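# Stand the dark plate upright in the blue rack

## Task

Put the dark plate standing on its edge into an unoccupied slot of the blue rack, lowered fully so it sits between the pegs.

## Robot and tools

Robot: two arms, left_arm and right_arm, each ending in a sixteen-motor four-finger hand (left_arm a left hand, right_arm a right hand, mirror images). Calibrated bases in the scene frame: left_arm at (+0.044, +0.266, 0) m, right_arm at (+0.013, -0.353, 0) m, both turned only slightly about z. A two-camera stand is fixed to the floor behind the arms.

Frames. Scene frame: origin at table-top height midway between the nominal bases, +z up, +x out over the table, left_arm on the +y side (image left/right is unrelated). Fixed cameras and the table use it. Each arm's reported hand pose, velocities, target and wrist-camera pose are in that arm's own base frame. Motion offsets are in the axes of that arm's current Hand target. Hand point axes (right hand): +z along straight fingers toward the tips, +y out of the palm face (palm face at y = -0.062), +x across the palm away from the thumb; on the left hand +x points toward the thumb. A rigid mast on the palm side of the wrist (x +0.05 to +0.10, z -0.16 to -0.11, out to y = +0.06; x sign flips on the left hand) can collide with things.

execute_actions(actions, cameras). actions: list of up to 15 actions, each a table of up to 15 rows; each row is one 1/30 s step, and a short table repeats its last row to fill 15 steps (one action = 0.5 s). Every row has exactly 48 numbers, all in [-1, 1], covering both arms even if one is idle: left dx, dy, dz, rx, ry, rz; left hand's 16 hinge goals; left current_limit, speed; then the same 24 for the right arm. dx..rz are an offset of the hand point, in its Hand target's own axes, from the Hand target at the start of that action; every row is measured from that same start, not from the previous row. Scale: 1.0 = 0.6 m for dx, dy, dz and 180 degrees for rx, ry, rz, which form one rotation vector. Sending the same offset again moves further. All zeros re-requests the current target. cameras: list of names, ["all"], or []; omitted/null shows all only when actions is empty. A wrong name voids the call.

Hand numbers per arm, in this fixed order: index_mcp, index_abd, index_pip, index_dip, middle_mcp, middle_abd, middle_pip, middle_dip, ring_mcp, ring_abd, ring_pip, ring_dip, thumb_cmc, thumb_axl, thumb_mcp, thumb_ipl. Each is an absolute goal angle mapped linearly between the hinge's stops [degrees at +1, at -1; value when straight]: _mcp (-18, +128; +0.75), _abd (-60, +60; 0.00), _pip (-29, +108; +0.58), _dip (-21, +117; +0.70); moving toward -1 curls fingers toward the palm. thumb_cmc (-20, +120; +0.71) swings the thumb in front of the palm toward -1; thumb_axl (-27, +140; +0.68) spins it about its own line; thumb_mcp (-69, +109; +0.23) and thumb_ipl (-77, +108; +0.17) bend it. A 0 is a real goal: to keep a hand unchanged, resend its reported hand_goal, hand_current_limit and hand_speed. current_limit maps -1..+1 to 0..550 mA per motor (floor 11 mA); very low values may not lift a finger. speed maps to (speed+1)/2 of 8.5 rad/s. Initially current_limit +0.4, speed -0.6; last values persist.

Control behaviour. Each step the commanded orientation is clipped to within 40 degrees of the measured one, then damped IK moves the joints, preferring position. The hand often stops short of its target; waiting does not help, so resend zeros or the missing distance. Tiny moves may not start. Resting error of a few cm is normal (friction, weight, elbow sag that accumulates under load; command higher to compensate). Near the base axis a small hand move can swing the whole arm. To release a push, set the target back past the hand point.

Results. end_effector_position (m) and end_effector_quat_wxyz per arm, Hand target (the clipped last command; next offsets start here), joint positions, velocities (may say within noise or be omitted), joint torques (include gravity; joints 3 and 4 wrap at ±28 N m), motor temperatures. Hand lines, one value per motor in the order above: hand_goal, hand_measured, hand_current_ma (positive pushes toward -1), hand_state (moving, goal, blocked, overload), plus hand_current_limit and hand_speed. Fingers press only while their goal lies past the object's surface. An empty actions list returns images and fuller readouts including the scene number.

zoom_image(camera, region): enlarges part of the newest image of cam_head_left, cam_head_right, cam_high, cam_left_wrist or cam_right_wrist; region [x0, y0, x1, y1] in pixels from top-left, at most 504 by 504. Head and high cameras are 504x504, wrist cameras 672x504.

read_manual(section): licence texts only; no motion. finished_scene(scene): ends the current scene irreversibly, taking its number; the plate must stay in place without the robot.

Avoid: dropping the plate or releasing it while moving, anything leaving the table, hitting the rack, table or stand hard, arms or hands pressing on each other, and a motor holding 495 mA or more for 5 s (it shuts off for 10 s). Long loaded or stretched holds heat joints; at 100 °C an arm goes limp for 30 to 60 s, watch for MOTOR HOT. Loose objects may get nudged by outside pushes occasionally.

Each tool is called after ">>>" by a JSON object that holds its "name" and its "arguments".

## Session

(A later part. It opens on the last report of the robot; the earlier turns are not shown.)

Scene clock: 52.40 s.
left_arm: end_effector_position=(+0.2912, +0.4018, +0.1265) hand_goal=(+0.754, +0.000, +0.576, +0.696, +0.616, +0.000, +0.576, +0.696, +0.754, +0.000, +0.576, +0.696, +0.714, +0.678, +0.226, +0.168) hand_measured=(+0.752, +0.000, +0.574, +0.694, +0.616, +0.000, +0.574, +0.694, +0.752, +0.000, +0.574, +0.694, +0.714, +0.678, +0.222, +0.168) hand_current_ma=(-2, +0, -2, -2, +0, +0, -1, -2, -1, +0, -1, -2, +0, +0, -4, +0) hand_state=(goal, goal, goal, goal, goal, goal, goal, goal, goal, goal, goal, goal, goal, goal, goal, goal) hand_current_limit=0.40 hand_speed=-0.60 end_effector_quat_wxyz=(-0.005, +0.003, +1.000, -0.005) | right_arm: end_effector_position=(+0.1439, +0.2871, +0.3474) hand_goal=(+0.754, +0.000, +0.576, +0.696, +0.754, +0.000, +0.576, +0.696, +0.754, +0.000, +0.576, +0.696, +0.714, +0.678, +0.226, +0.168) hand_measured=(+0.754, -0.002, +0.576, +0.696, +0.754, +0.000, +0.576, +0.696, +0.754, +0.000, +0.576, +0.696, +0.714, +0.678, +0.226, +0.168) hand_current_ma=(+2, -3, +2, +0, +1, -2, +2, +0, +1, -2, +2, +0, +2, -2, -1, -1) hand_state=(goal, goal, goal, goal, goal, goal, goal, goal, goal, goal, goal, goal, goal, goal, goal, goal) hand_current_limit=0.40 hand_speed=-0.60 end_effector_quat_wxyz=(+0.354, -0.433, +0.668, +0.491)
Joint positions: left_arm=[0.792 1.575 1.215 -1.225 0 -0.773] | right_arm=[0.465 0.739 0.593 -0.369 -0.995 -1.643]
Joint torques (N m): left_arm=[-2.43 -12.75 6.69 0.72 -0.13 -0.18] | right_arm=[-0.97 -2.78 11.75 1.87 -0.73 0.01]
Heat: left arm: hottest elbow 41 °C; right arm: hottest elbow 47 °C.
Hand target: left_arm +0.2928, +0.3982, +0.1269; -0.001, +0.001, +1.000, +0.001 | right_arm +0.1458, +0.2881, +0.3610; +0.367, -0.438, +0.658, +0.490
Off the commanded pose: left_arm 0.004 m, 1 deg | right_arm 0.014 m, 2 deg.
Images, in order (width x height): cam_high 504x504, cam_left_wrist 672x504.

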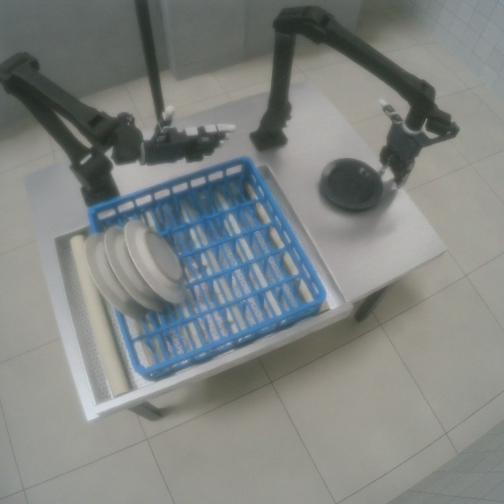

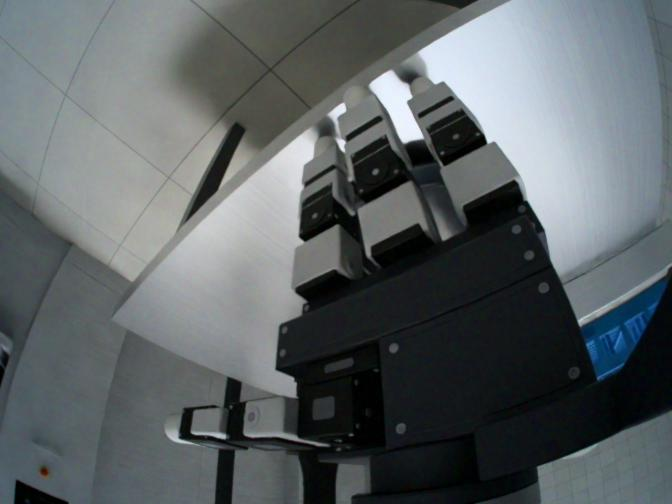

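>>> {"name": "execute_actions", "arguments": {"actions": [[[0,-0.045,0,0,0,0,0.754,0,0.576,0.696,0.616,0,0.576,0.696,0.754,0,0.576,0.696,0.714,0.678,0.226,0.168,0.4,-0.6,0,0,0,0,0,0,0.754,0,0.576,0.696,0.754,0,0.576,0.696,0.754,0,0.576,0.696,0.714,0.678,0.226,0.168,0.4,-0.6]],[[0,-0.045,0,0,0,0,0.754,0,0.576,0.696,0.616,0,0.576,0.696,0.754,0,0.576,0.696,0.714,0.678,0.226,0.168,0.4,-0.6,0,0,0,0,0,0,0.754,0,0.576,0.696,0.754,0,0.576,0.696,0.754,0,0.576,0.696,0.714,0.678,0.226,0.168,0.4,-0.6]]], "cameras": ["cam_left_wrist","cam_high"]}}

Scene clock: 54.53 s.
left_arm: end_effector_position=(+0.2920, +0.3506, +0.1266) hand_goal=(+0.754, +0.000, +0.576, +0.696, +0.616, +0.000, +0.576, +0.696, +0.754, +0.000, +0.576, +0.696, +0.714, +0.678, +0.226, +0.168) hand_measured=(+0.734, +0.002, +0.566, +0.692, +0.616, +0.000, +0.574, +0.694, +0.752, +0.000, +0.574, +0.694, +0.714, +0.678, +0.222, +0.168) hand_current_ma=(-33, +1, -12, -2, +0, +0, -1, -2, -1, +0, -1, -2, +0, +0, -4, +0) hand_state=(goal, goal, goal, goal, goal, goal, goal, goal, goal, goal, goal, goal, goal, goal, goal, goal) hand_current_limit=0.40 hand_speed=-0.60 end_effector_quat_wxyz=(-0.007, +0.004, +1.000, -0.001) | right_arm: end_effector_position=(+0.1439, +0.2871, +0.3474) hand_goal=(+0.754, +0.000, +0.576, +0.696, +0.754, +0.000, +0.576, +0.696, +0.754, +0.000, +0.576, +0.696, +0.714, +0.678, +0.226, +0.168) hand_measured=(+0.754, -0.002, +0.576, +0.696, +0.754, +0.000, +0.576, +0.696, +0.754, +0.000, +0.576, +0.696, +0.714, +0.678, +0.226, +0.168) hand_current_ma=(+2, -3, +2, +0, +1, -2, +2, +0, +1, -2, +2, +0, +2, -2, -1, -1) hand_state=(goal, goal, goal, goal, goal, goal, goal, goal, goal, goal, goal, goal, goal, goal, goal, goal) hand_current_limit=0.40 hand_speed=-0.60 end_effector_quat_wxyz=(+0.354, -0.433, +0.668, +0.491)
Joint positions: left_arm=[0.7 1.489 1.115 -1.209 -0.006 -0.863] | right_arm=[0.465 0.739 0.593 -0.369 -0.995 -1.643]
Joint torques (N m): left_arm=[-2.49 -11.87 6.39 0.61 -0.13 -0.21] | right_arm=[-1.14 -2.55 11.85 1.85 -0.77 0.06]
Heat: left arm: hottest elbow 41 °C; right arm: hottest elbow 47 °C.
Hand target: left_arm +0.2926, +0.3441, +0.1268; -0.001, +0.001, +1.000, +0.001 | right_arm +0.1458, +0.2881, +0.3610; +0.367, -0.438, +0.658, +0.490
Off the commanded pose: left_arm 0.006 m, 1 deg | right_arm 0.014 m, 2 deg.
Images, in order (width x height): cam_high 504x504, cam_left_wrist 672x504.

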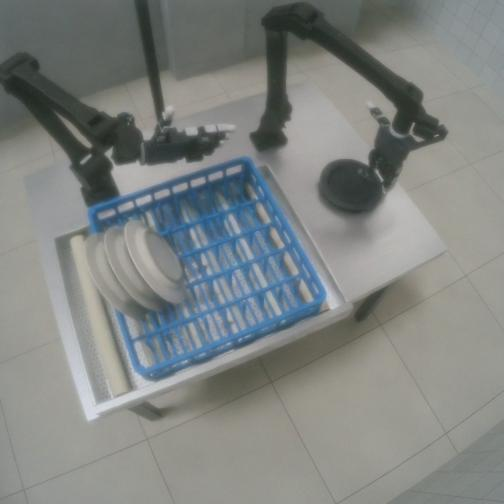

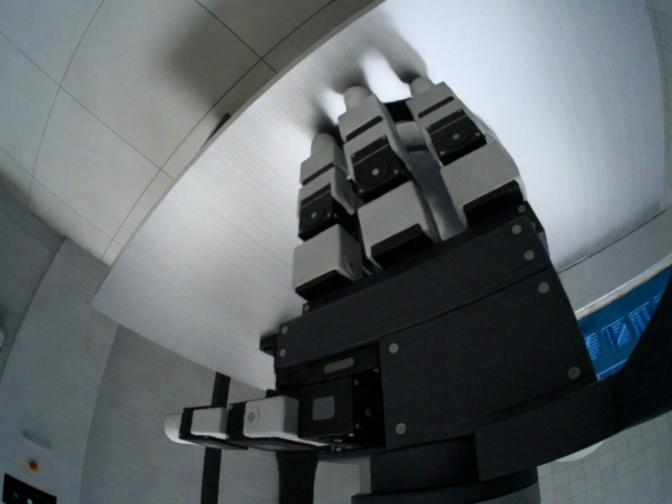

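>>> {"name": "execute_actions", "arguments": {"actions": [[[0,-0.045,0,0,0,0,0.754,0,0.576,0.696,0.616,0,0.576,0.696,0.754,0,0.576,0.696,0.714,0.678,0.226,0.168,0.6,-0.6,0,0,0,0,0,0,0.754,0,0.576,0.696,0.754,0,0.576,0.696,0.754,0,0.576,0.696,0.714,0.678,0.226,0.168,0.4,-0.6]],[[0,-0.045,0,0,0,0,0.754,0,0.576,0.696,0.616,0,0.576,0.696,0.754,0,0.576,0.696,0.714,0.678,0.226,0.168,0.6,-0.6,0,0,0,0,0,0,0.754,0,0.576,0.696,0.754,0,0.576,0.696,0.754,0,0.576,0.696,0.714,0.678,0.226,0.168,0.4,-0.6]],[[0,-0.045,0,0,0,0,0.754,0,0.576,0.696,0.616,0,0.576,0.696,0.754,0,0.576,0.696,0.714,0.678,0.226,0.168,0.6,-0.6,0,0,0,0,0,0,0.754,0,0.576,0.696,0.754,0,0.576,0.696,0.754,0,0.576,0.696,0.714,0.678,0.226,0.168,0.4,-0.6]]], "cameras": ["cam_left_wrist","cam_high","cam_head_right"]}}

Scene clock: 57.70 s.
left_arm: end_effector_position=(+0.2946, +0.2707, +0.1284) hand_goal=(+0.754, +0.000, +0.576, +0.696, +0.616, +0.000, +0.576, +0.696, +0.754, +0.000, +0.576, +0.696, +0.714, +0.678, +0.226, +0.168) hand_measured=(+0.730, +0.002, +0.562, +0.690, +0.616, +0.000, +0.574, +0.694, +0.750, -0.002, +0.572, +0.694, +0.714, +0.678, +0.222, +0.168) hand_current_ma=(-43, +1, -20, -6, +0, +0, -1, -2, -3, -1, -2, -2, +0, +0, -4, +0) hand_state=(blocked, goal, goal, goal, goal, goal, goal, goal, goal, goal, goal, goal, goal, goal, goal, goal) hand_current_limit=0.60 hand_speed=-0.60 end_effector_quat_wxyz=(-0.004, +0.004, +1.000, +0.004) | right_arm: end_effector_position=(+0.1439, +0.2871, +0.3474) hand_goal=(+0.754, +0.000, +0.576, +0.696, +0.754, +0.000, +0.576, +0.696, +0.754, +0.000, +0.576, +0.696, +0.714, +0.678, +0.226, +0.168) hand_measured=(+0.754, -0.002, +0.576, +0.696, +0.754, +0.000, +0.576, +0.696, +0.754, +0.000, +0.576, +0.696, +0.714, +0.678, +0.226, +0.168) hand_current_ma=(+2, -3, +2, +0, +1, -2, +2, +0, +1, -2, +2, +0, +2, -2, -1, -1) hand_state=(goal, goal, goal, goal, goal, goal, goal, goal, goal, goal, goal, goal, goal, goal, goal, goal) hand_current_limit=0.40 hand_speed=-0.60 end_effector_quat_wxyz=(+0.354, -0.433, +0.668, +0.491)
Joint positions: left_arm=[0.526 1.369 0.993 -1.198 -0.011 -1.036] | right_arm=[0.465 0.739 0.593 -0.369 -0.995 -1.643]
Joint torques (N m): left_arm=[-2.49 -9.99 6.42 0.31 0.05 -0.22] | right_arm=[-1.14 -2.61 11.75 1.74 -0.74 0.04]
Heat: left arm: hottest elbow 41 °C; right arm: hottest elbow 47 °C.
Hand target: left_arm +0.2925, +0.2631, +0.1266; -0.001, +0.001, +1.000, +0.001 | right_arm +0.1458, +0.2881, +0.3610; +0.367, -0.438, +0.658, +0.490
Off the commanded pose: left_arm 0.008 m, 1 deg | right_arm 0.014 m, 2 deg.
Images, in order (width x height): cam_head_right 504x504, cam_high 504x504, cam_left_wrist 672x504.

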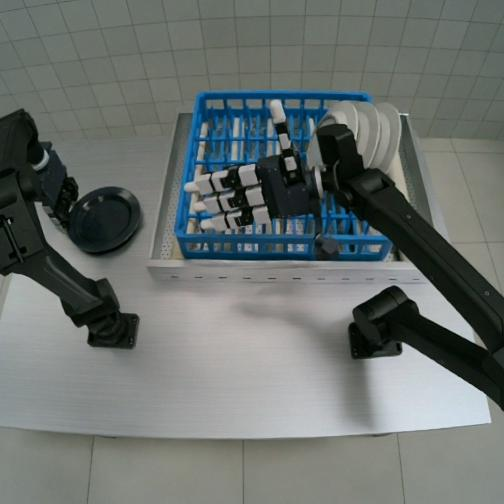

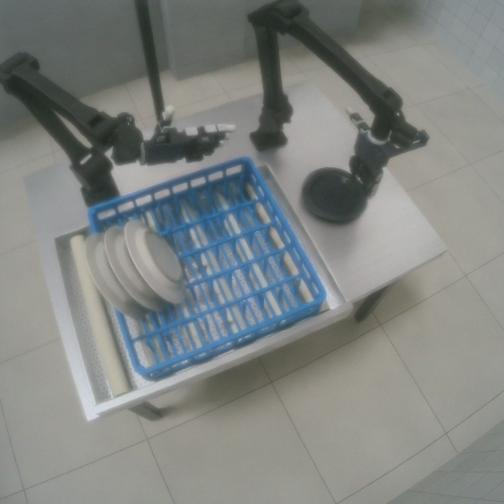

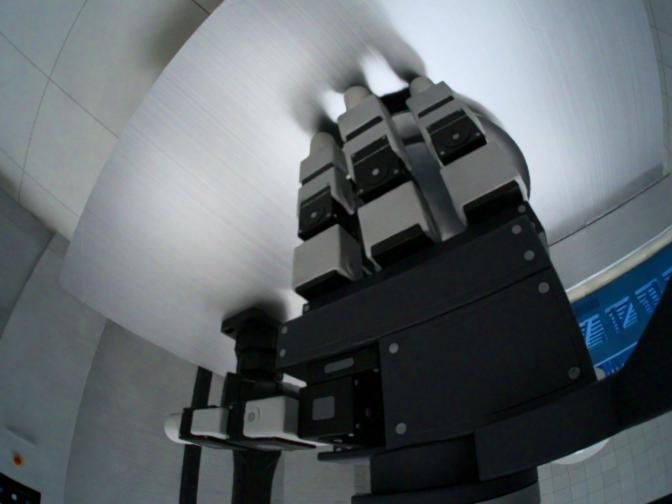

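>>> {"name": "execute_actions", "arguments": {"actions": [[[0,-0.035,0,0,0,0,0.754,0,0.576,0.696,0.616,0,0.576,0.696,0.754,0,0.576,0.696,0.714,0.678,0.226,0.168,0.6,-0.6,0,0,0,0,0,0,0.754,0,0.576,0.696,0.754,0,0.576,0.696,0.754,0,0.576,0.696,0.714,0.678,0.226,0.168,0.4,-0.6]],[[0,-0.02,0,0,0,0,0.754,0,0.576,0.696,0.616,0,0.576,0.696,0.754,0,0.576,0.696,0.714,0.678,0.226,0.168,0.6,-0.6,0,0,0,0,0,0,0.754,0,0.576,0.696,0.754,0,0.576,0.696,0.754,0,0.576,0.696,0.714,0.678,0.226,0.168,0.4,-0.6]]], "cameras": ["cam_head_right"]}}

>>> {"name": "zoom_image", "arguments": {"camera": "cam_head_right", "region": [40, 140, 220, 320]}}

Scene clock: 59.33 s.
left_arm: end_effector_position=(+0.2956, +0.2386, +0.1288) hand_goal=(+0.754, +0.000, +0.576, +0.696, +0.616, +0.000, +0.576, +0.696, +0.754, +0.000, +0.576, +0.696, +0.714, +0.678, +0.226, +0.168) hand_measured=(+0.724, +0.002, +0.558, +0.690, +0.616, +0.000, +0.574, +0.694, +0.748, -0.002, +0.572, +0.694, +0.714, +0.678, +0.222, +0.168) hand_current_ma=(-60, +1, -26, -6, +0, +0, -1, -2, -6, -1, -3, -2, +0, +0, -4, +0) hand_state=(blocked, goal, goal, goal, goal, goal, goal, goal, goal, goal, goal, goal, goal, goal, goal, goal) hand_current_limit=0.60 hand_speed=-0.60 end_effector_quat_wxyz=(-0.003, +0.004, +1.000, +0.005) | right_arm: end_effector_position=(+0.1439, +0.2871, +0.3474) hand_goal=(+0.754, +0.000, +0.576, +0.696, +0.754, +0.000, +0.576, +0.696, +0.754, +0.000, +0.576, +0.696, +0.714, +0.678, +0.226, +0.168) hand_measured=(+0.754, -0.002, +0.576, +0.696, +0.754, +0.000, +0.576, +0.696, +0.754, +0.000, +0.576, +0.696, +0.714, +0.678, +0.226, +0.168) hand_current_ma=(+2, -3, +2, +0, +1, -2, +2, +0, +1, -2, +2, +0, +2, -2, -1, -1) hand_state=(goal, goal, goal, goal, goal, goal, goal, goal, goal, goal, goal, goal, goal, goal, goal, goal) hand_current_limit=0.40 hand_speed=-0.60 end_effector_quat_wxyz=(+0.354, -0.433, +0.668, +0.491)
Joint positions: left_arm=[0.446 1.329 0.956 -1.198 -0.011 -1.116] | right_arm=[0.465 0.739 0.593 -0.369 -0.995 -1.643]
Joint torques (N m): left_arm=[-2.78 -9.47 6.39 0.27 0.08 -0.23] | right_arm=[-0.73 -3.08 11.63 1.73 -0.68 -0.01]
Heat: left arm: hottest elbow 41 °C; right arm: hottest elbow 47 °C.
Hand target: left_arm +0.2925, +0.2301, +0.1267; -0.001, +0.001, +1.000, +0.001 | right_arm +0.1458, +0.2881, +0.3610; +0.367, -0.438, +0.658, +0.490
Off the commanded pose: left_arm 0.009 m, 1 deg | right_arm 0.014 m, 2 deg.
Images, in order (width x height): cam_head_right 504x504.

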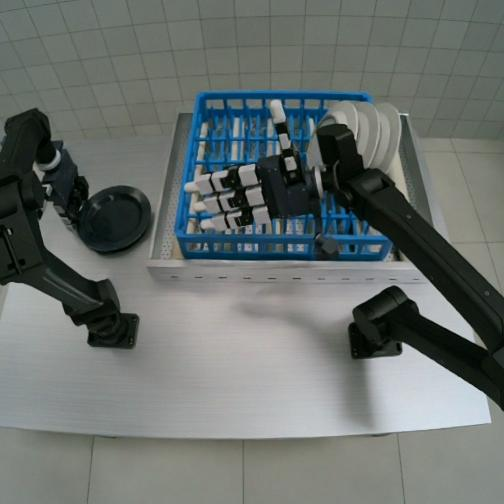

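Scaled by 2.800 from the camera's 504x504 image, which has a finer 720x720 frame.

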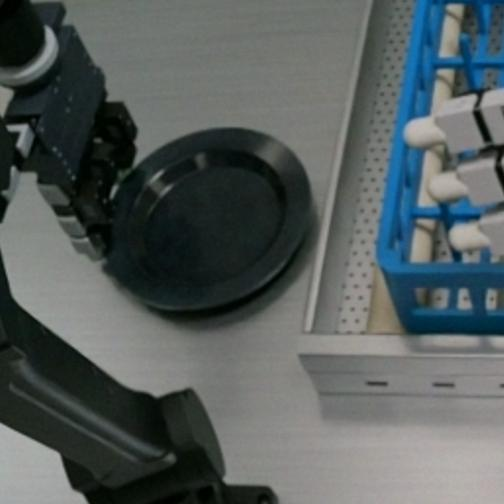

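>>> {"name": "execute_actions", "arguments": {"actions": [[[0,-0.035,0,0,0,0,0.754,0,0.576,0.696,0.616,0,0.576,0.696,0.754,0,0.576,0.696,0.714,0.678,0.226,0.168,0.6,-0.6,0,0,0,0,0,0,0.754,0,0.576,0.696,0.754,0,0.576,0.696,0.754,0,0.576,0.696,0.714,0.678,0.226,0.168,0.4,-0.6]],[[0,-0.02,0,0,0,0,0.754,0,0.576,0.696,0.616,0,0.576,0.696,0.754,0,0.576,0.696,0.714,0.678,0.226,0.168,0.6,-0.6,0,0,0,0,0,0,0.754,0,0.576,0.696,0.754,0,0.576,0.696,0.754,0,0.576,0.696,0.714,0.678,0.226,0.168,0.4,-0.6]]], "cameras": ["cam_head_right"]}}

>>> {"name": "zoom_image", "arguments": {"camera": "cam_head_right", "region": [40, 140, 220, 320]}}

Scene clock: 61.37 s.
left_arm: end_effector_position=(+0.2964, +0.2082, +0.1293) hand_goal=(+0.754, +0.000, +0.576, +0.696, +0.616, +0.000, +0.576, +0.696, +0.754, +0.000, +0.576, +0.696, +0.714, +0.678, +0.226, +0.168) hand_measured=(+0.718, +0.002, +0.556, +0.690, +0.616, +0.000, +0.574, +0.694, +0.740, -0.002, +0.568, +0.694, +0.714, +0.678, +0.222, +0.168) hand_current_ma=(-79, +1, -32, -7, +0, +0, -1, -2, -20, -1, -8, -2, +0, +0, -4, +0) hand_state=(blocked, goal, blocked, goal, goal, goal, goal, goal, goal, goal, goal, goal, goal, goal, goal, goal) hand_current_limit=0.60 hand_speed=-0.60 end_effector_quat_wxyz=(-0.001, +0.002, +1.000, +0.008) | right_arm: end_effector_position=(+0.1439, +0.2871, +0.3474) hand_goal=(+0.754, +0.000, +0.576, +0.696, +0.754, +0.000, +0.576, +0.696, +0.754, +0.000, +0.576, +0.696, +0.714, +0.678, +0.226, +0.168) hand_measured=(+0.754, -0.002, +0.576, +0.696, +0.754, +0.000, +0.576, +0.696, +0.754, +0.000, +0.576, +0.696, +0.714, +0.678, +0.226, +0.168) hand_current_ma=(+2, -3, +2, +0, +1, -2, +2, +0, +1, -2, +2, +0, +2, -2, -1, -1) hand_state=(goal, goal, goal, goal, goal, goal, goal, goal, goal, goal, goal, goal, goal, goal, goal, goal) hand_current_limit=0.40 hand_speed=-0.60 end_effector_quat_wxyz=(+0.354, -0.433, +0.668, +0.491)
Joint positions: left_arm=[0.362 1.296 0.927 -1.197 -0.015 -1.205] | right_arm=[0.465 0.739 0.593 -0.369 -0.995 -1.643]
Joint torques (N m): left_arm=[-3.14 -9.05 6.38 0.12 0.22 -0.23] | right_arm=[-1.03 -2.96 11.6 1.88 -0.7 0.06]
Heat: left arm: hottest elbow 40 °C; right arm: hottest elbow 47 °C.
Hand target: left_arm +0.2924, +0.1970, +0.1265; -0.001, +0.001, +1.000, +0.001 | right_arm +0.1458, +0.2881, +0.3610; +0.367, -0.438, +0.658, +0.490
Off the commanded pose: left_arm 0.012 m, 1 deg | right_arm 0.014 m, 2 deg.
Images, in order (width x height): cam_head_right 504x504.

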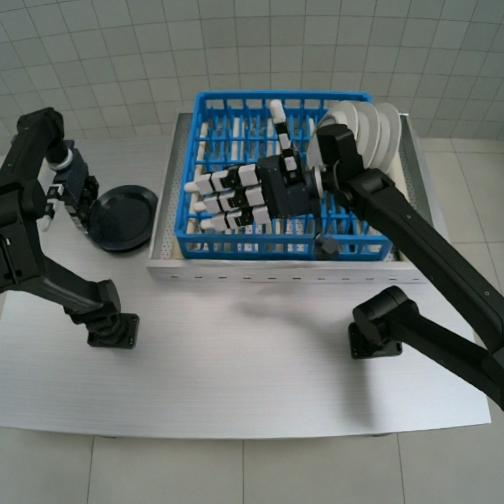

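Scaled by 2.800 from the camera's 504x504 image, which has a finer 720x720 frame.

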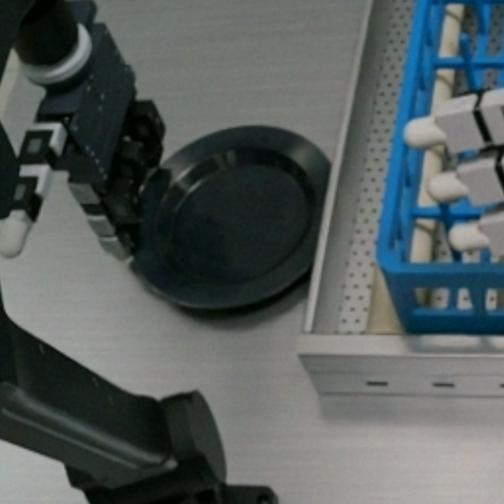

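>>> {"name": "execute_actions", "arguments": {"actions": [[[0,-0.02,0,0,0,0,0.754,0,0.576,0.696,0.616,0,0.576,0.696,0.754,0,0.576,0.696,0.714,0.678,0.226,0.168,0.6,-0.6,0,0,0,0,0,0,0.754,0,0.576,0.696,0.754,0,0.576,0.696,0.754,0,0.576,0.696,0.714,0.678,0.226,0.168,0.4,-0.6]],[[0,-0.02,0,0,0,0,0.754,0,0.576,0.696,0.616,0,0.576,0.696,0.754,0,0.576,0.696,0.714,0.678,0.226,0.168,0.6,-0.6,0,0,0,0,0,0,0.754,0,0.576,0.696,0.754,0,0.576,0.696,0.754,0,0.576,0.696,0.714,0.678,0.226,0.168,0.4,-0.6]]], "cameras": ["cam_head_right"]}}

>>> {"name": "zoom_image", "arguments": {"camera": "cam_head_right", "region": [40, 140, 220, 320]}}

Scene clock: 62.97 s.
left_arm: end_effector_position=(+0.2945, +0.1954, +0.1313) hand_goal=(+0.754, +0.000, +0.576, +0.696, +0.616, +0.000, +0.576, +0.696, +0.754, +0.000, +0.576, +0.696, +0.714, +0.678, +0.226, +0.168) hand_measured=(+0.676, +0.004, +0.530, +0.680, +0.606, +0.000, +0.570, +0.694, +0.706, +0.000, +0.546, +0.684, +0.714, +0.678, +0.222, +0.168) hand_current_ma=(-234, +3, -103, -25, -14, +0, -5, -2, -117, +0, -58, -15, +0, +0, -4, +0) hand_state=(blocked, goal, blocked, goal, goal, goal, goal, goal, blocked, goal, blocked, goal, goal, goal, goal, goal) hand_current_limit=0.60 hand_speed=-0.60 end_effector_quat_wxyz=(-0.001, -0.007, +1.000, +0.022) | right_arm: end_effector_position=(+0.1439, +0.2871, +0.3474) hand_goal=(+0.754, +0.000, +0.576, +0.696, +0.754, +0.000, +0.576, +0.696, +0.754, +0.000, +0.576, +0.696, +0.714, +0.678, +0.226, +0.168) hand_measured=(+0.754, -0.002, +0.576, +0.696, +0.754, +0.000, +0.576, +0.696, +0.754, +0.000, +0.576, +0.696, +0.714, +0.678, +0.226, +0.168) hand_current_ma=(+2, -3, +2, +0, +1, -2, +2, +0, +1, -2, +2, +0, +2, -2, -1, -1) hand_state=(goal, goal, goal, goal, goal, goal, goal, goal, goal, goal, goal, goal, goal, goal, goal, goal) hand_current_limit=0.40 hand_speed=-0.60 end_effector_quat_wxyz=(+0.354, -0.433, +0.668, +0.491)
Joint positions: left_arm=[0.314 1.28 0.911 -1.191 -0.043 -1.271] | right_arm=[0.465 0.739 0.593 -0.369 -0.995 -1.643]
Joint torques (N m): left_arm=[-4.54 -9 6.27 0.05 1.23 -0.24] | right_arm=[-0.79 -2.84 11.67 1.84 -0.71 0.03]
Heat: left arm: hottest elbow 40 °C; right arm: hottest elbow 48 °C.
Hand target: left_arm +0.2923, +0.1731, +0.1265; -0.001, +0.001, +1.000, +0.001 | right_arm +0.1458, +0.2881, +0.3610; +0.367, -0.438, +0.658, +0.490
Off the commanded pose: left_arm 0.023 m, 3 deg | right_arm 0.014 m, 2 deg.
Images, in order (width x height): cam_head_right 504x504.

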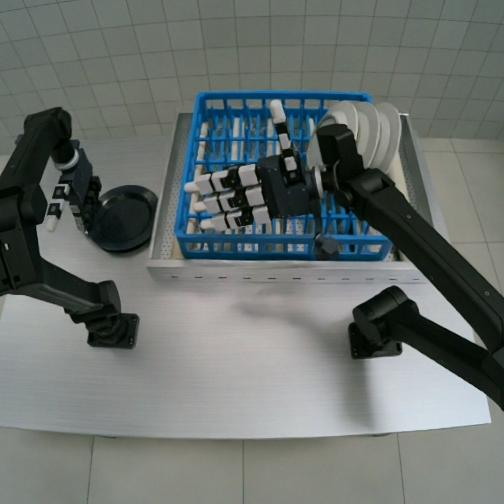

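Scaled by 2.800 from the camera's 504x504 image, which has a finer 720x720 frame.

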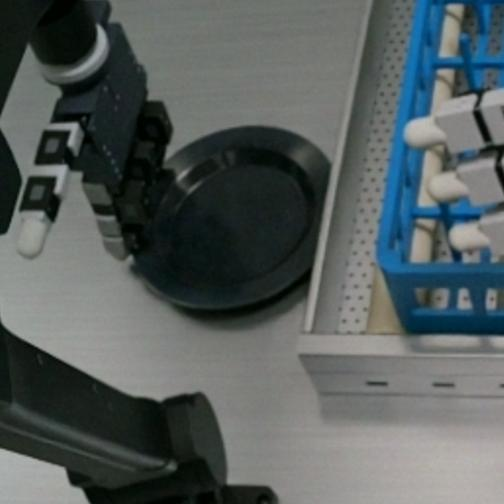

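>>> {"name": "execute_actions", "arguments": {"actions": [[[0,0.07,0,0,0,0,0.754,0,0.576,0.696,0.616,0,0.576,0.696,0.754,0,0.576,0.696,0.714,0.678,0.226,0.168,0.4,-0.6,0,0,0,0,0,0,0.754,0,0.576,0.696,0.754,0,0.576,0.696,0.754,0,0.576,0.696,0.714,0.678,0.226,0.168,0.4,-0.6]],[[0,0,-0.1,0,0,0,0.754,0,0.576,0.696,0.754,0,0.576,0.696,0.754,0,0.576,0.696,0.714,0.678,0.226,0.168,0.4,-0.6,0,0,0,0,0,0,0.754,0,0.576,0.696,0.754,0,0.576,0.696,0.754,0,0.576,0.696,0.714,0.678,0.226,0.168,0.4,-0.6]],[[0,0,-0.1,0,0,0.1889,0.754,0,0.576,0.696,0.754,0,0.576,0.696,0.754,0,0.576,0.696,0.714,0.678,0.226,0.168,0.4,-0.6,0,0,0,0,0,0,0.754,0,0.576,0.696,0.754,0,0.576,0.696,0.754,0,0.576,0.696,0.714,0.678,0.226,0.168,0.4,-0.6]],[[0,0,0,0,0,0.1889,0.754,0,0.576,0.696,0.754,0,0.576,0.696,0.754,0,0.576,0.696,0.714,0.678,0.226,0.168,0.4,-0.6,0,0,0,0,0,0,0.754,0,0.576,0.696,0.754,0,0.576,0.696,0.754,0,0.576,0.696,0.714,0.678,0.226,0.168,0.4,-0.6]],[[0,0,0,0,0,0.1889,0.754,0,0.576,0.696,0.754,0,0.576,0.696,0.754,0,0.576,0.696,0.714,0.678,0.226,0.168,0.4,-0.6,0,0,0,0,0,0,0.754,0,0.576,0.696,0.754,0,0.576,0.696,0.754,0,0.576,0.696,0.714,0.678,0.226,0.168,0.4,-0.6]],[[0,0,0,0,0,0.1889,0.205,0,0.504,0.261,0.205,0,0.504,0.261,0.205,0,0.504,0.261,-0.571,0.678,0.226,0.168,0.4,-0.6,0,0,0,0,0,0,0.754,0,0.576,0.696,0.754,0,0.576,0.696,0.754,0,0.576,0.696,0.714,0.678,0.226,0.168,0.4,-0.6]],[[0,0,0,0,0,0.1889,0.205,0,0.504,0.261,0.205,0,0.504,0.261,0.205,0,0.504,0.261,-0.571,0.678,0.226,0.168,0.4,-0.6,0,0,0,0,0,0,0.754,0,0.576,0.696,0.754,0,0.576,0.696,0.754,0,0.576,0.696,0.714,0.678,0.226,0.168,0.4,-0.6]],[[0,0,0,0,0,0,0.205,0,0.504,0.261,0.205,0,0.504,0.261,0.205,0,0.504,0.261,-0.571,0.678,0.226,0.168,0.4,-0.6,0,0,0,0,0,0,0.754,0,0.576,0.696,0.754,0,0.576,0.696,0.754,0,0.576,0.696,0.714,0.678,0.226,0.168,0.4,-0.6]]], "cameras": ["cam_left_wrist","cam_head_right","cam_high"]}}

Scene clock: 68.50 s.
left_arm: end_effector_position=(+0.2810, +0.2058, +0.2349) hand_goal=(+0.206, +0.000, +0.504, +0.262, +0.206, +0.000, +0.504, +0.262, +0.206, +0.000, +0.504, +0.262, -0.570, +0.678, +0.226, +0.168) hand_measured=(+0.220, +0.000, +0.508, +0.266, +0.218, +0.000, +0.508, +0.266, +0.216, -0.002, +0.508, +0.266, -0.568, +0.678, +0.222, +0.168) hand_current_ma=(+19, +0, +3, +2, +16, +0, +3, +3, +12, -2, +3, +2, +2, +0, -5, +0) hand_state=(goal, goal, goal, goal, goal, goal, goal, goal, goal, goal, goal, goal, goal, goal, goal, goal) hand_current_limit=0.40 hand_speed=-0.60 end_effector_quat_wxyz=(-0.018, +0.987, +0.159, -0.029) | right_arm: end_effector_position=(+0.1439, +0.2871, +0.3474) hand_goal=(+0.754, +0.000, +0.576, +0.696, +0.754, +0.000, +0.576, +0.696, +0.754, +0.000, +0.576, +0.696, +0.714, +0.678, +0.226, +0.168) hand_measured=(+0.754, -0.002, +0.576, +0.696, +0.754, +0.000, +0.576, +0.696, +0.754, +0.000, +0.576, +0.696, +0.714, +0.678, +0.226, +0.168) hand_current_ma=(+2, -3, +2, +0, +1, -2, +2, +0, +1, -2, +2, +0, +2, -2, -1, -1) hand_state=(goal, goal, goal, goal, goal, goal, goal, goal, goal, goal, goal, goal, goal, goal, goal, goal) hand_current_limit=0.40 hand_speed=-0.60 end_effector_quat_wxyz=(+0.354, -0.433, +0.668, +0.491)
Joint positions: left_arm=[0.846 1.306 1.236 -1.524 -0.065 2.097] | right_arm=[0.465 0.739 0.593 -0.369 -0.995 -1.643]
Joint torques (N m): left_arm=[-2.37 -6.83 11.81 -0.17 0.01 0.03] | right_arm=[-0.56 -3.02 11.69 1.94 -0.71 0.05]
Heat: left arm: hottest elbow 41 °C; right arm: hottest elbow 48 °C.
Hand target: left_arm +0.2926, +0.2149, +0.2465; -0.001, +0.996, +0.086, -0.001 | right_arm +0.1458, +0.2881, +0.3610; +0.367, -0.438, +0.658, +0.490
Off the commanded pose: left_arm 0.019 m, 9 deg | right_arm 0.014 m, 2 deg.
joint sent to its limit (left arm) — joint 6 (wrist roll), upper limit. The joint targets are off in orientation, not in position.
Images, in order (width x height): cam_head_right 504x504, cam_high 504x504, cam_left_wrist 672x504.

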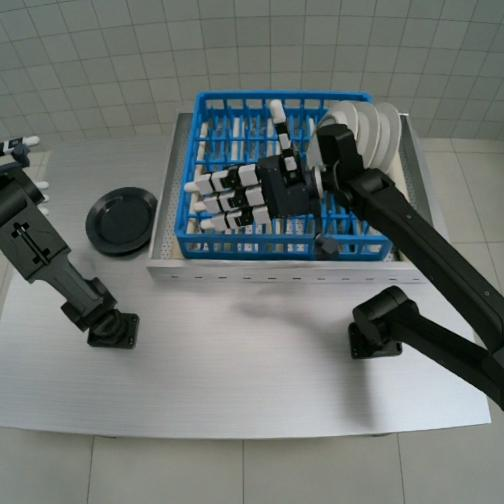

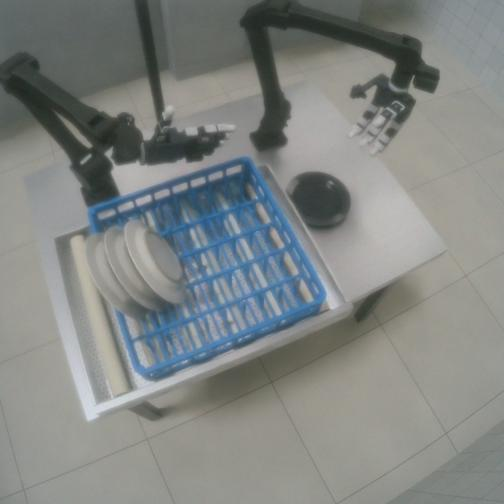

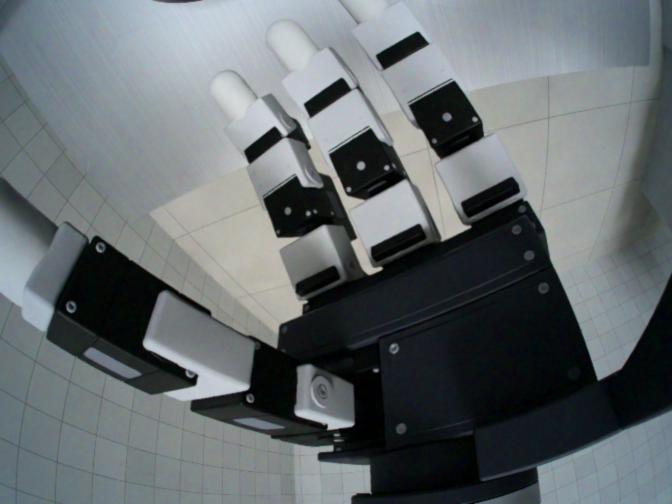

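>>> {"name": "execute_actions", "arguments": {"actions": [[[-0.0165,0.0225,0.1,0,0,-0.033,0.205,0,0.504,0.261,0.205,0,0.504,0.261,0.205,0,0.504,0.261,-0.571,0.678,0.226,0.168,0.4,-0.6,0,0,0,0,0,0,0.754,0,0.576,0.696,0.754,0,0.576,0.696,0.754,0,0.576,0.696,0.714,0.678,0.226,0.168,0.4,-0.6]],[[-0.0165,0.0225,0.1,0,0,0,0.205,0,0.504,0.261,0.205,0,0.504,0.261,0.205,0,0.504,0.261,-0.571,0.678,0.226,0.168,0.4,-0.6,0,0,0,0,0,0,0.754,0,0.576,0.696,0.754,0,0.576,0.696,0.754,0,0.576,0.696,0.714,0.678,0.226,0.168,0.4,-0.6]]], "cameras": ["cam_head_right","cam_high","cam_left_wrist"]}}

>>> {"name": "zoom_image", "arguments": {"camera": "cam_head_right", "region": [20, 120, 220, 320]}}

>>> {"name": "zoom_image", "arguments": {"camera": "cam_high", "region": [240, 90, 440, 290]}}

Scene clock: 70.67 s.
left_arm: end_effector_position=(+0.2766, +0.1881, +0.1351) hand_goal=(+0.206, +0.000, +0.504, +0.262, +0.206, +0.000, +0.504, +0.262, +0.206, +0.000, +0.504, +0.262, -0.570, +0.678, +0.226, +0.168) hand_measured=(+0.218, +0.000, +0.508, +0.266, +0.216, +0.000, +0.508, +0.266, +0.214, -0.002, +0.508, +0.266, -0.568, +0.678, +0.222, +0.168) hand_current_ma=(+16, +0, +3, +2, +15, +0, +3, +3, +11, -1, +3, +2, +1, +0, -5, +0) hand_state=(goal, goal, goal, goal, goal, goal, goal, goal, goal, goal, goal, goal, goal, goal, goal, goal) hand_current_limit=0.40 hand_speed=-0.60 end_effector_quat_wxyz=(-0.011, +0.988, +0.154, -0.001) | right_arm: end_effector_position=(+0.1439, +0.2871, +0.3474) hand_goal=(+0.754, +0.000, +0.576, +0.696, +0.754, +0.000, +0.576, +0.696, +0.754, +0.000, +0.576, +0.696, +0.714, +0.678, +0.226, +0.168) hand_measured=(+0.754, -0.002, +0.576, +0.696, +0.754, +0.000, +0.576, +0.696, +0.754, +0.000, +0.576, +0.696, +0.714, +0.678, +0.226, +0.168) hand_current_ma=(+2, -3, +2, +0, +1, -2, +2, +0, +1, -2, +2, +0, +2, -2, -1, -1) hand_state=(goal, goal, goal, goal, goal, goal, goal, goal, goal, goal, goal, goal, goal, goal, goal, goal) hand_current_limit=0.40 hand_speed=-0.60 end_effector_quat_wxyz=(+0.354, -0.433, +0.668, +0.491)
Joint positions: left_arm=[0.845 1.299 0.954 -1.214 -0.019 2.107] | right_arm=[0.465 0.739 0.593 -0.369 -0.995 -1.643]
Joint torques (N m): left_arm=[-2.43 -6.77 6.95 0.64 0.36 -0.02] | right_arm=[-0.85 -2.9 11.71 1.89 -0.69 0.05]
Heat: left arm: hottest elbow 41 °C; right arm: hottest elbow 48 °C.
Hand target: left_arm +0.2791, +0.1844, +0.1265; -0.001, +0.991, +0.137, -0.001 | right_arm +0.1458, +0.2881, +0.3610; +0.367, -0.438, +0.658, +0.490
Off the commanded pose: left_arm 0.010 m, 2 deg | right_arm 0.014 m, 2 deg.
joint sent to its limit (left arm) — joint 6 (wrist roll), upper limit. The joint targets still meet the commanded pose.
Images, in order (width x height): cam_head_right 504x504, cam_high 504x504, cam_left_wrist 672x504.

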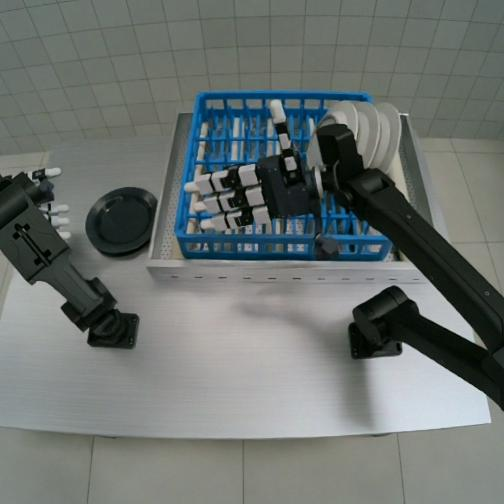

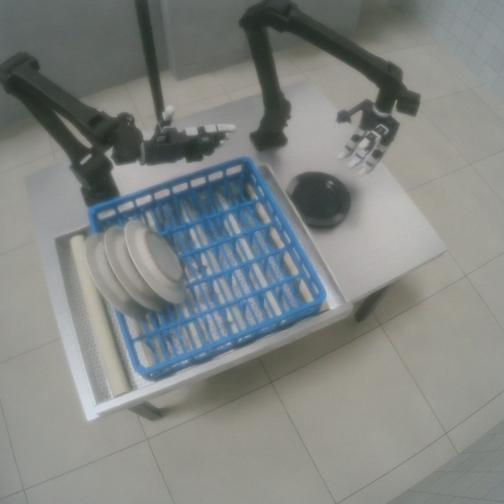

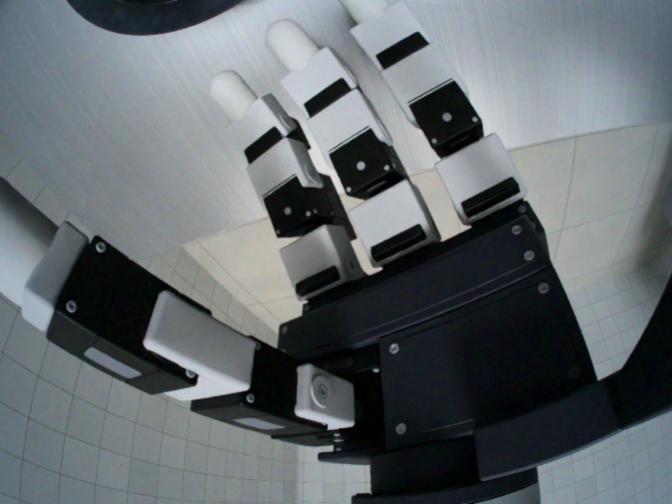

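Scaled by 2.520 from the camera's 504x504 image, which has a finer 720x720 frame.

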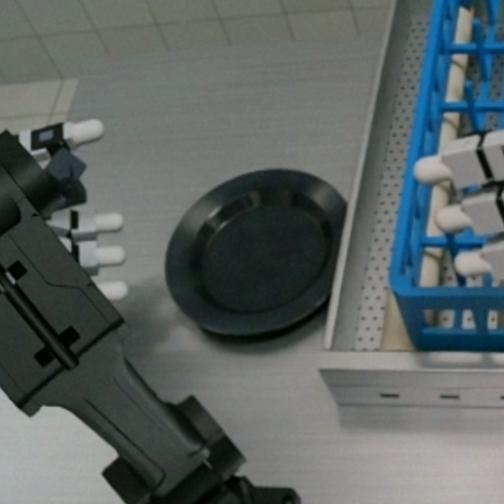

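Scaled by 2.520 from the camera's 504x504 image, which has a finer 720x720 frame.

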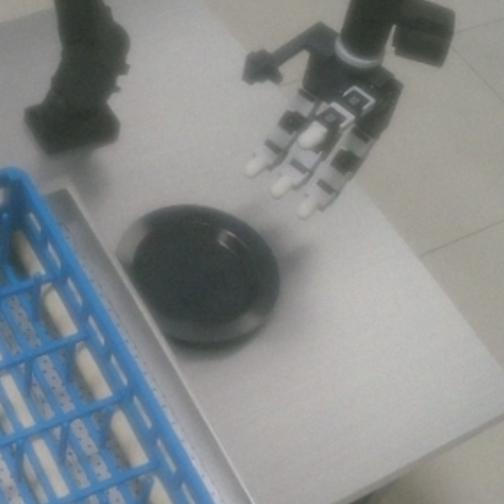

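>>> {"name": "execute_actions", "arguments": {"actions": [[[0,0,0.06,0,0,0,0.205,0,0.504,0.261,0.205,0,0.504,0.261,0.205,0,0.504,0.261,-0.571,0.678,0.226,0.168,0.4,-0.6,0,0,0,0,0,0,0.754,0,0.576,0.696,0.754,0,0.576,0.696,0.754,0,0.576,0.696,0.714,0.678,0.226,0.168,0.4,-0.6]],[[0,0,0.04,0,0,0,0.205,0,0.504,0.261,0.205,0,0.504,0.261,0.205,0,0.504,0.261,-0.571,0.678,0.226,0.168,0.4,-0.6,0,0,0,0,0,0,0.754,0,0.576,0.696,0.754,0,0.576,0.696,0.754,0,0.576,0.696,0.714,0.678,0.226,0.168,0.4,-0.6]]], "cameras": ["cam_head_right","cam_high"]}}

>>> {"name": "zoom_image", "arguments": {"camera": "cam_head_right", "region": [20, 120, 220, 320]}}

>>> {"name": "zoom_image", "arguments": {"camera": "cam_high", "region": [280, 100, 420, 240]}}

Scene clock: 72.57 s.
left_arm: end_effector_position=(+0.2783, +0.1900, +0.0769) hand_goal=(+0.206, +0.000, +0.504, +0.262, +0.206, +0.000, +0.504, +0.262, +0.206, +0.000, +0.504, +0.262, -0.570, +0.678, +0.226, +0.168) hand_measured=(+0.218, +0.000, +0.508, +0.266, +0.216, +0.000, +0.508, +0.266, +0.214, -0.002, +0.508, +0.266, -0.568, +0.678, +0.222, +0.168) hand_current_ma=(+16, +0, +3, +2, +15, +0, +3, +3, +11, -1, +3, +2, +1, +0, -5, +0) hand_state=(goal, goal, goal, goal, goal, goal, goal, goal, goal, goal, goal, goal, goal, goal, goal, goal) hand_current_limit=0.40 hand_speed=-0.60 end_effector_quat_wxyz=(-0.013, +0.988, +0.154, +0.001) | right_arm: end_effector_position=(+0.1439, +0.2871, +0.3474) hand_goal=(+0.754, +0.000, +0.576, +0.696, +0.754, +0.000, +0.576, +0.696, +0.754, +0.000, +0.576, +0.696, +0.714, +0.678, +0.226, +0.168) hand_measured=(+0.754, -0.002, +0.576, +0.696, +0.754, +0.000, +0.576, +0.696, +0.754, +0.000, +0.576, +0.696, +0.714, +0.678, +0.226, +0.168) hand_current_ma=(+2, -3, +2, +0, +1, -2, +2, +0, +1, -2, +2, +0, +2, -2, -1, -1) hand_state=(goal, goal, goal, goal, goal, goal, goal, goal, goal, goal, goal, goal, goal, goal, goal, goal) hand_current_limit=0.40 hand_speed=-0.60 end_effector_quat_wxyz=(+0.354, -0.433, +0.668, +0.491)
Joint positions: left_arm=[0.845 1.374 0.857 -1.036 -0.019 2.107] | right_arm=[0.465 0.739 0.593 -0.369 -0.995 -1.643]
Joint torques (N m): left_arm=[-2.43 -6.83 6.22 0.69 0.35 -0.02] | right_arm=[-0.44 -2.55 11.66 1.72 -0.74 0.02]
Heat: left arm: hottest elbow 41 °C; right arm: hottest elbow 48 °C.
Hand target: left_arm +0.2790, +0.1845, +0.0665; -0.001, +0.991, +0.137, -0.001 | right_arm +0.1458, +0.2881, +0.3610; +0.367, -0.438, +0.658, +0.490
Off the commanded pose: left_arm 0.012 m, 2 deg | right_arm 0.014 m, 2 deg.
joint sent to its limit (left arm) — joint 6 (wrist roll), upper limit. The joint targets still meet the commanded pose.
Images, in order (width x height): cam_head_right 504x504, cam_high 504x504.

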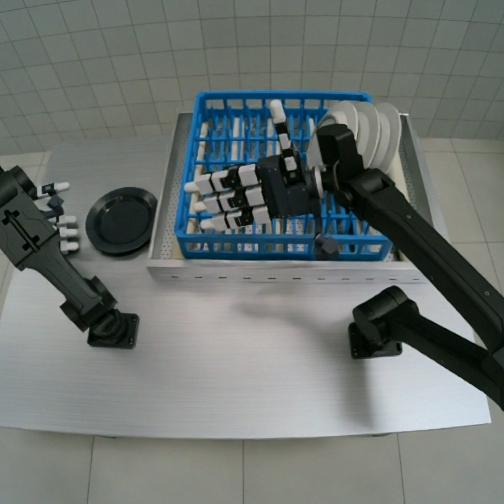

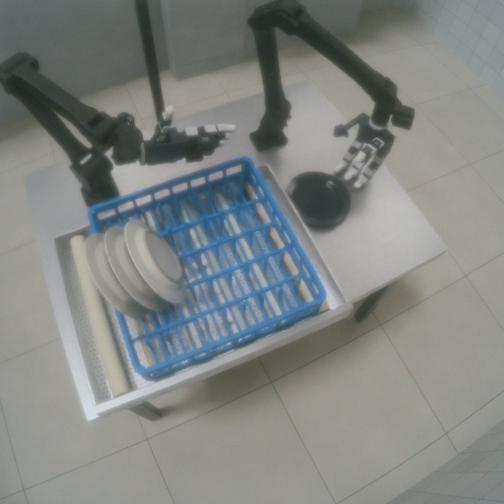

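Scaled by 2.520 from the camera's 504x504 image, which has a finer 720x720 frame.

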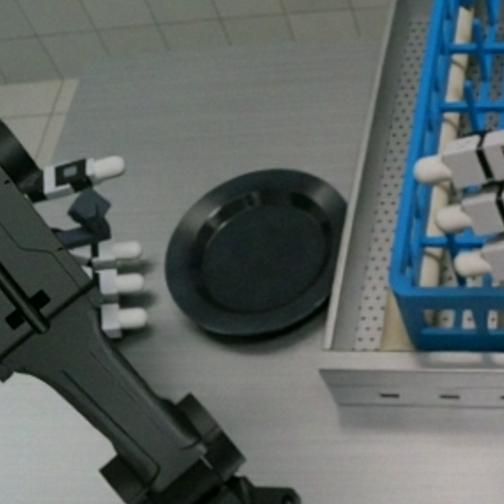

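Scaled by 3.600 from the camera's 504x504 image, which has a finer 720x720 frame.

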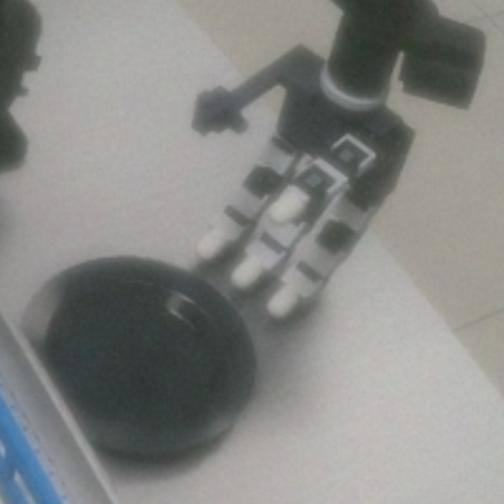

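>>> {"name": "execute_actions", "arguments": {"actions": []}}

Scene clock: 73.87 s.
left_arm: end_effector_position=(+0.2783, +0.1900, +0.0769) hand_goal=(+0.206, +0.000, +0.504, +0.262, +0.206, +0.000, +0.504, +0.262, +0.206, +0.000, +0.504, +0.262, -0.570, +0.678, +0.226, +0.168) hand_measured=(+0.218, +0.000, +0.508, +0.266, +0.216, +0.000, +0.508, +0.266, +0.214, -0.002, +0.508, +0.266, -0.568, +0.678, +0.222, +0.168) hand_current_ma=(+16, +0, +3, +2, +15, +0, +3, +3, +11, -1, +3, +2, +1, +0, -5, +0) hand_state=(goal, goal, goal, goal, goal, goal, goal, goal, goal, goal, goal, goal, goal, goal, goal, goal) hand_current_limit=0.40 hand_speed=-0.60 end_effector_quat_wxyz=(-0.013, +0.988, +0.154, +0.001) | right_arm: end_effector_position=(+0.1439, +0.2871, +0.3474) hand_goal=(+0.754, +0.000, +0.576, +0.696, +0.754, +0.000, +0.576, +0.696, +0.754, +0.000, +0.576, +0.696, +0.714, +0.678, +0.226, +0.168) hand_measured=(+0.754, -0.002, +0.576, +0.696, +0.754, +0.000, +0.576, +0.696, +0.754, +0.000, +0.576, +0.696, +0.714, +0.678, +0.226, +0.168) hand_current_ma=(+2, -3, +2, +0, +1, -2, +2, +0, +1, -2, +2, +0, +2, -2, -1, -1) hand_state=(goal, goal, goal, goal, goal, goal, goal, goal, goal, goal, goal, goal, goal, goal, goal, goal) hand_current_limit=0.40 hand_speed=-0.60 end_effector_quat_wxyz=(+0.354, -0.433, +0.668, +0.491)
Joint positions: left_arm=[0.845 1.374 0.857 -1.036 -0.019 2.107] | right_arm=[0.465 0.739 0.593 -0.369 -0.995 -1.643]
Joint velocities: within noise
Joint torques (N m): left_arm=[-2.43 -6.83 6.27 0.65 0.35 -0.02] | right_arm=[-1.2 -2.67 11.59 1.88 -0.68 -0.01]
Motor temperatures (°C): left_arm=[32 38 41 30 34 32] | right_arm=[35 32 48 30 31 32]
Heat: left arm: hottest elbow 41 °C; right arm: hottest elbow 48 °C.
Hand target: left_arm +0.2790, +0.1845, +0.0665; -0.001, +0.991, +0.137, -0.001 | right_arm +0.1458, +0.2881, +0.3610; +0.367, -0.438, +0.658, +0.490
Off the commanded pose: left_arm 0.012 m, 2 deg | right_arm 0.014 m, 2 deg.

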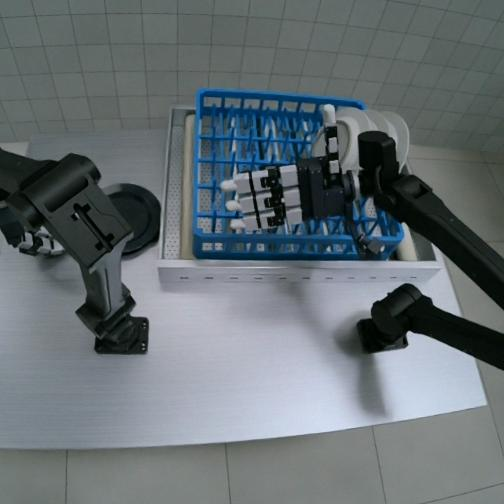

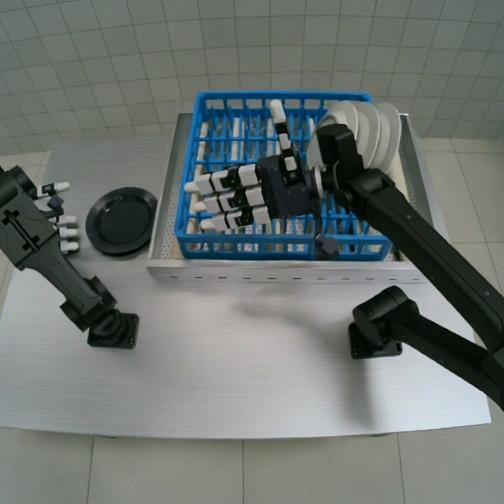

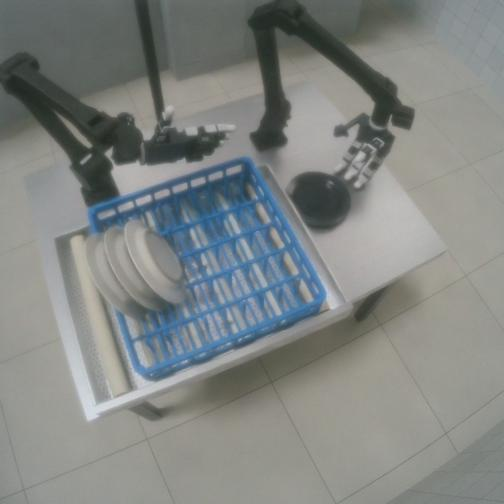

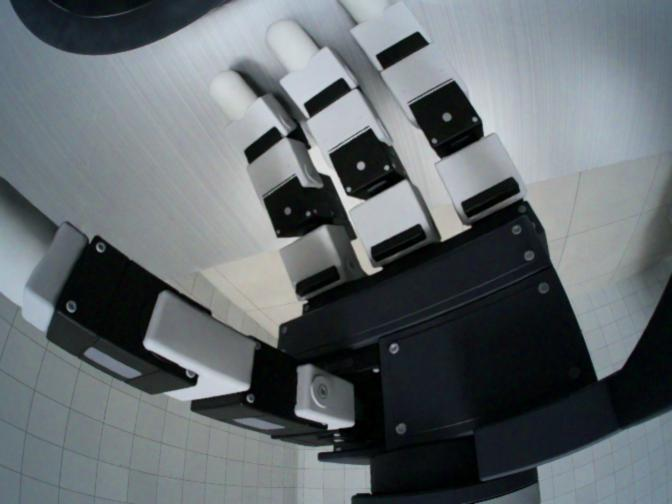

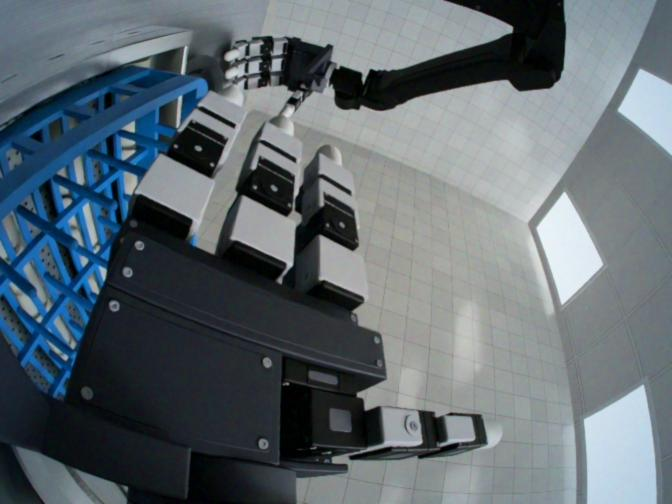

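>>> {"name": "execute_actions", "arguments": {"actions": [[[0,0,0.01,0,0,0, 0.205,0,0.504,0.261,0.205,0,0.504,0.261,0.205,0,0.504,0.261,-0.571,0.678,0.226,0.168,0.4,-0.6, 0,0,0,0,0,0, 0.754,0,0.576,0.696,0.754,0,0.576,0.696,0.754,0,0.576,0.696,0.714,0.678,0.226,0.168,0.4,-0.6]],[[0,0.025,0,0,0,0, 0.205,0,0.504,0.261,0.205,0,0.504,0.261,0.205,0,0.504,0.261,-0.571,0.678,0.226,0.168,0.4,-0.6, 0,0,0,0,0,0, 0.754,0,0.576,0.696,0.754,0,0.576,0.696,0.754,0,0.576,0.696,0.714,0.678,0.226,0.168,0.4,-0.6]]], "cameras": ["cam_head_right","cam_high","cam_left_wrist"]}}

Scene clock: 75.53 s.
left_arm: end_effector_position=(+0.2833, +0.1834, +0.0718) hand_goal=(+0.206, +0.000, +0.504, +0.262, +0.206, +0.000, +0.504, +0.262, +0.206, +0.000, +0.504, +0.262, -0.570, +0.678, +0.226, +0.168) hand_measured=(+0.218, +0.000, +0.508, +0.266, +0.216, +0.000, +0.508, +0.266, +0.214, -0.012, +0.514, +0.266, -0.568, +0.678, +0.222, +0.168) hand_current_ma=(+16, +0, +3, +2, +15, +0, +3, +3, +11, -14, +12, +2, +1, +0, -5, +0) hand_state=(goal, goal, goal, goal, goal, goal, goal, goal, goal, goal, goal, goal, goal, goal, goal, goal) hand_current_limit=0.40 hand_speed=-0.60 end_effector_quat_wxyz=(-0.014, +0.990, +0.141, +0.003) | right_arm: end_effector_position=(+0.1439, +0.2871, +0.3474) hand_goal=(+0.754, +0.000, +0.576, +0.696, +0.754, +0.000, +0.576, +0.696, +0.754, +0.000, +0.576, +0.696, +0.714, +0.678, +0.226, +0.168) hand_measured=(+0.754, -0.002, +0.576, +0.696, +0.754, +0.000, +0.576, +0.696, +0.754, +0.000, +0.576, +0.696, +0.714, +0.678, +0.226, +0.168) hand_current_ma=(+2, -3, +2, +0, +1, -2, +2, +0, +1, -2, +2, +0, +2, -2, -1, -1) hand_state=(goal, goal, goal, goal, goal, goal, goal, goal, goal, goal, goal, goal, goal, goal, goal, goal) hand_current_limit=0.40 hand_speed=-0.60 end_effector_quat_wxyz=(+0.354, -0.433, +0.668, +0.491)
Joint positions: left_arm=[0.82 1.38 0.848 -1.016 -0.017 2.108] | right_arm=[0.465 0.739 0.593 -0.369 -0.995 -1.643]
Joint torques (N m): left_arm=[-2.96 -7.77 4.98 0.75 0.64 -0.16] | right_arm=[-0.44 -3.37 11.66 1.74 -0.73 0]
Heat: left arm: hottest elbow 41 °C; right arm: hottest elbow 48 °C.
Hand target: left_arm +0.2831, +0.1700, +0.0605; -0.001, +0.991, +0.137, -0.001 | right_arm +0.1458, +0.2881, +0.3610; +0.367, -0.438, +0.658, +0.490
Off the commanded pose: left_arm 0.017 m, 2 deg | right_arm 0.014 m, 2 deg.
Images, in order (width x height): cam_head_right 504x504, cam_high 504x504, cam_left_wrist 672x504.

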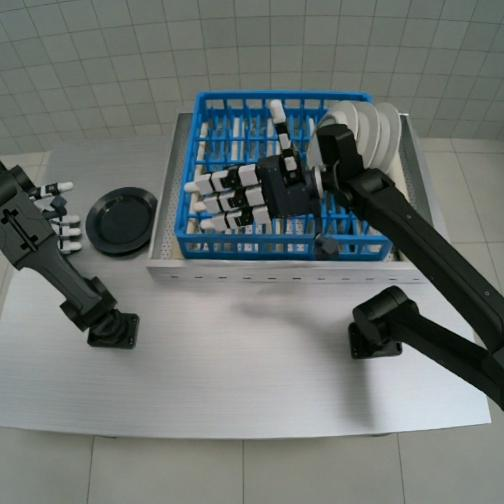

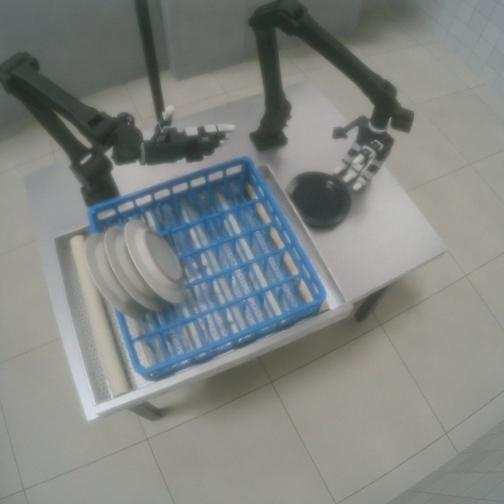

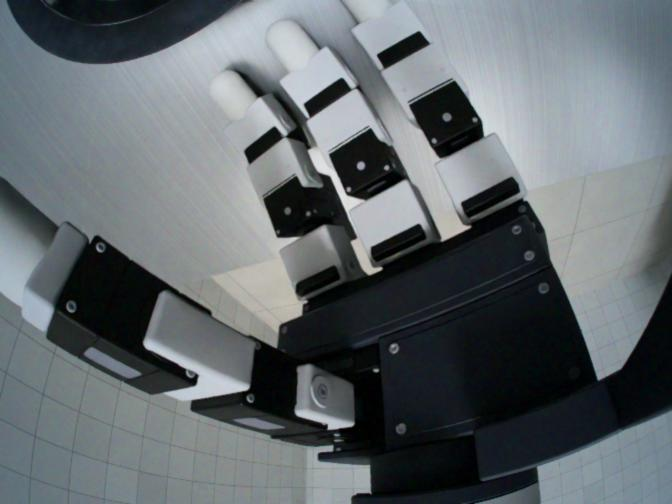

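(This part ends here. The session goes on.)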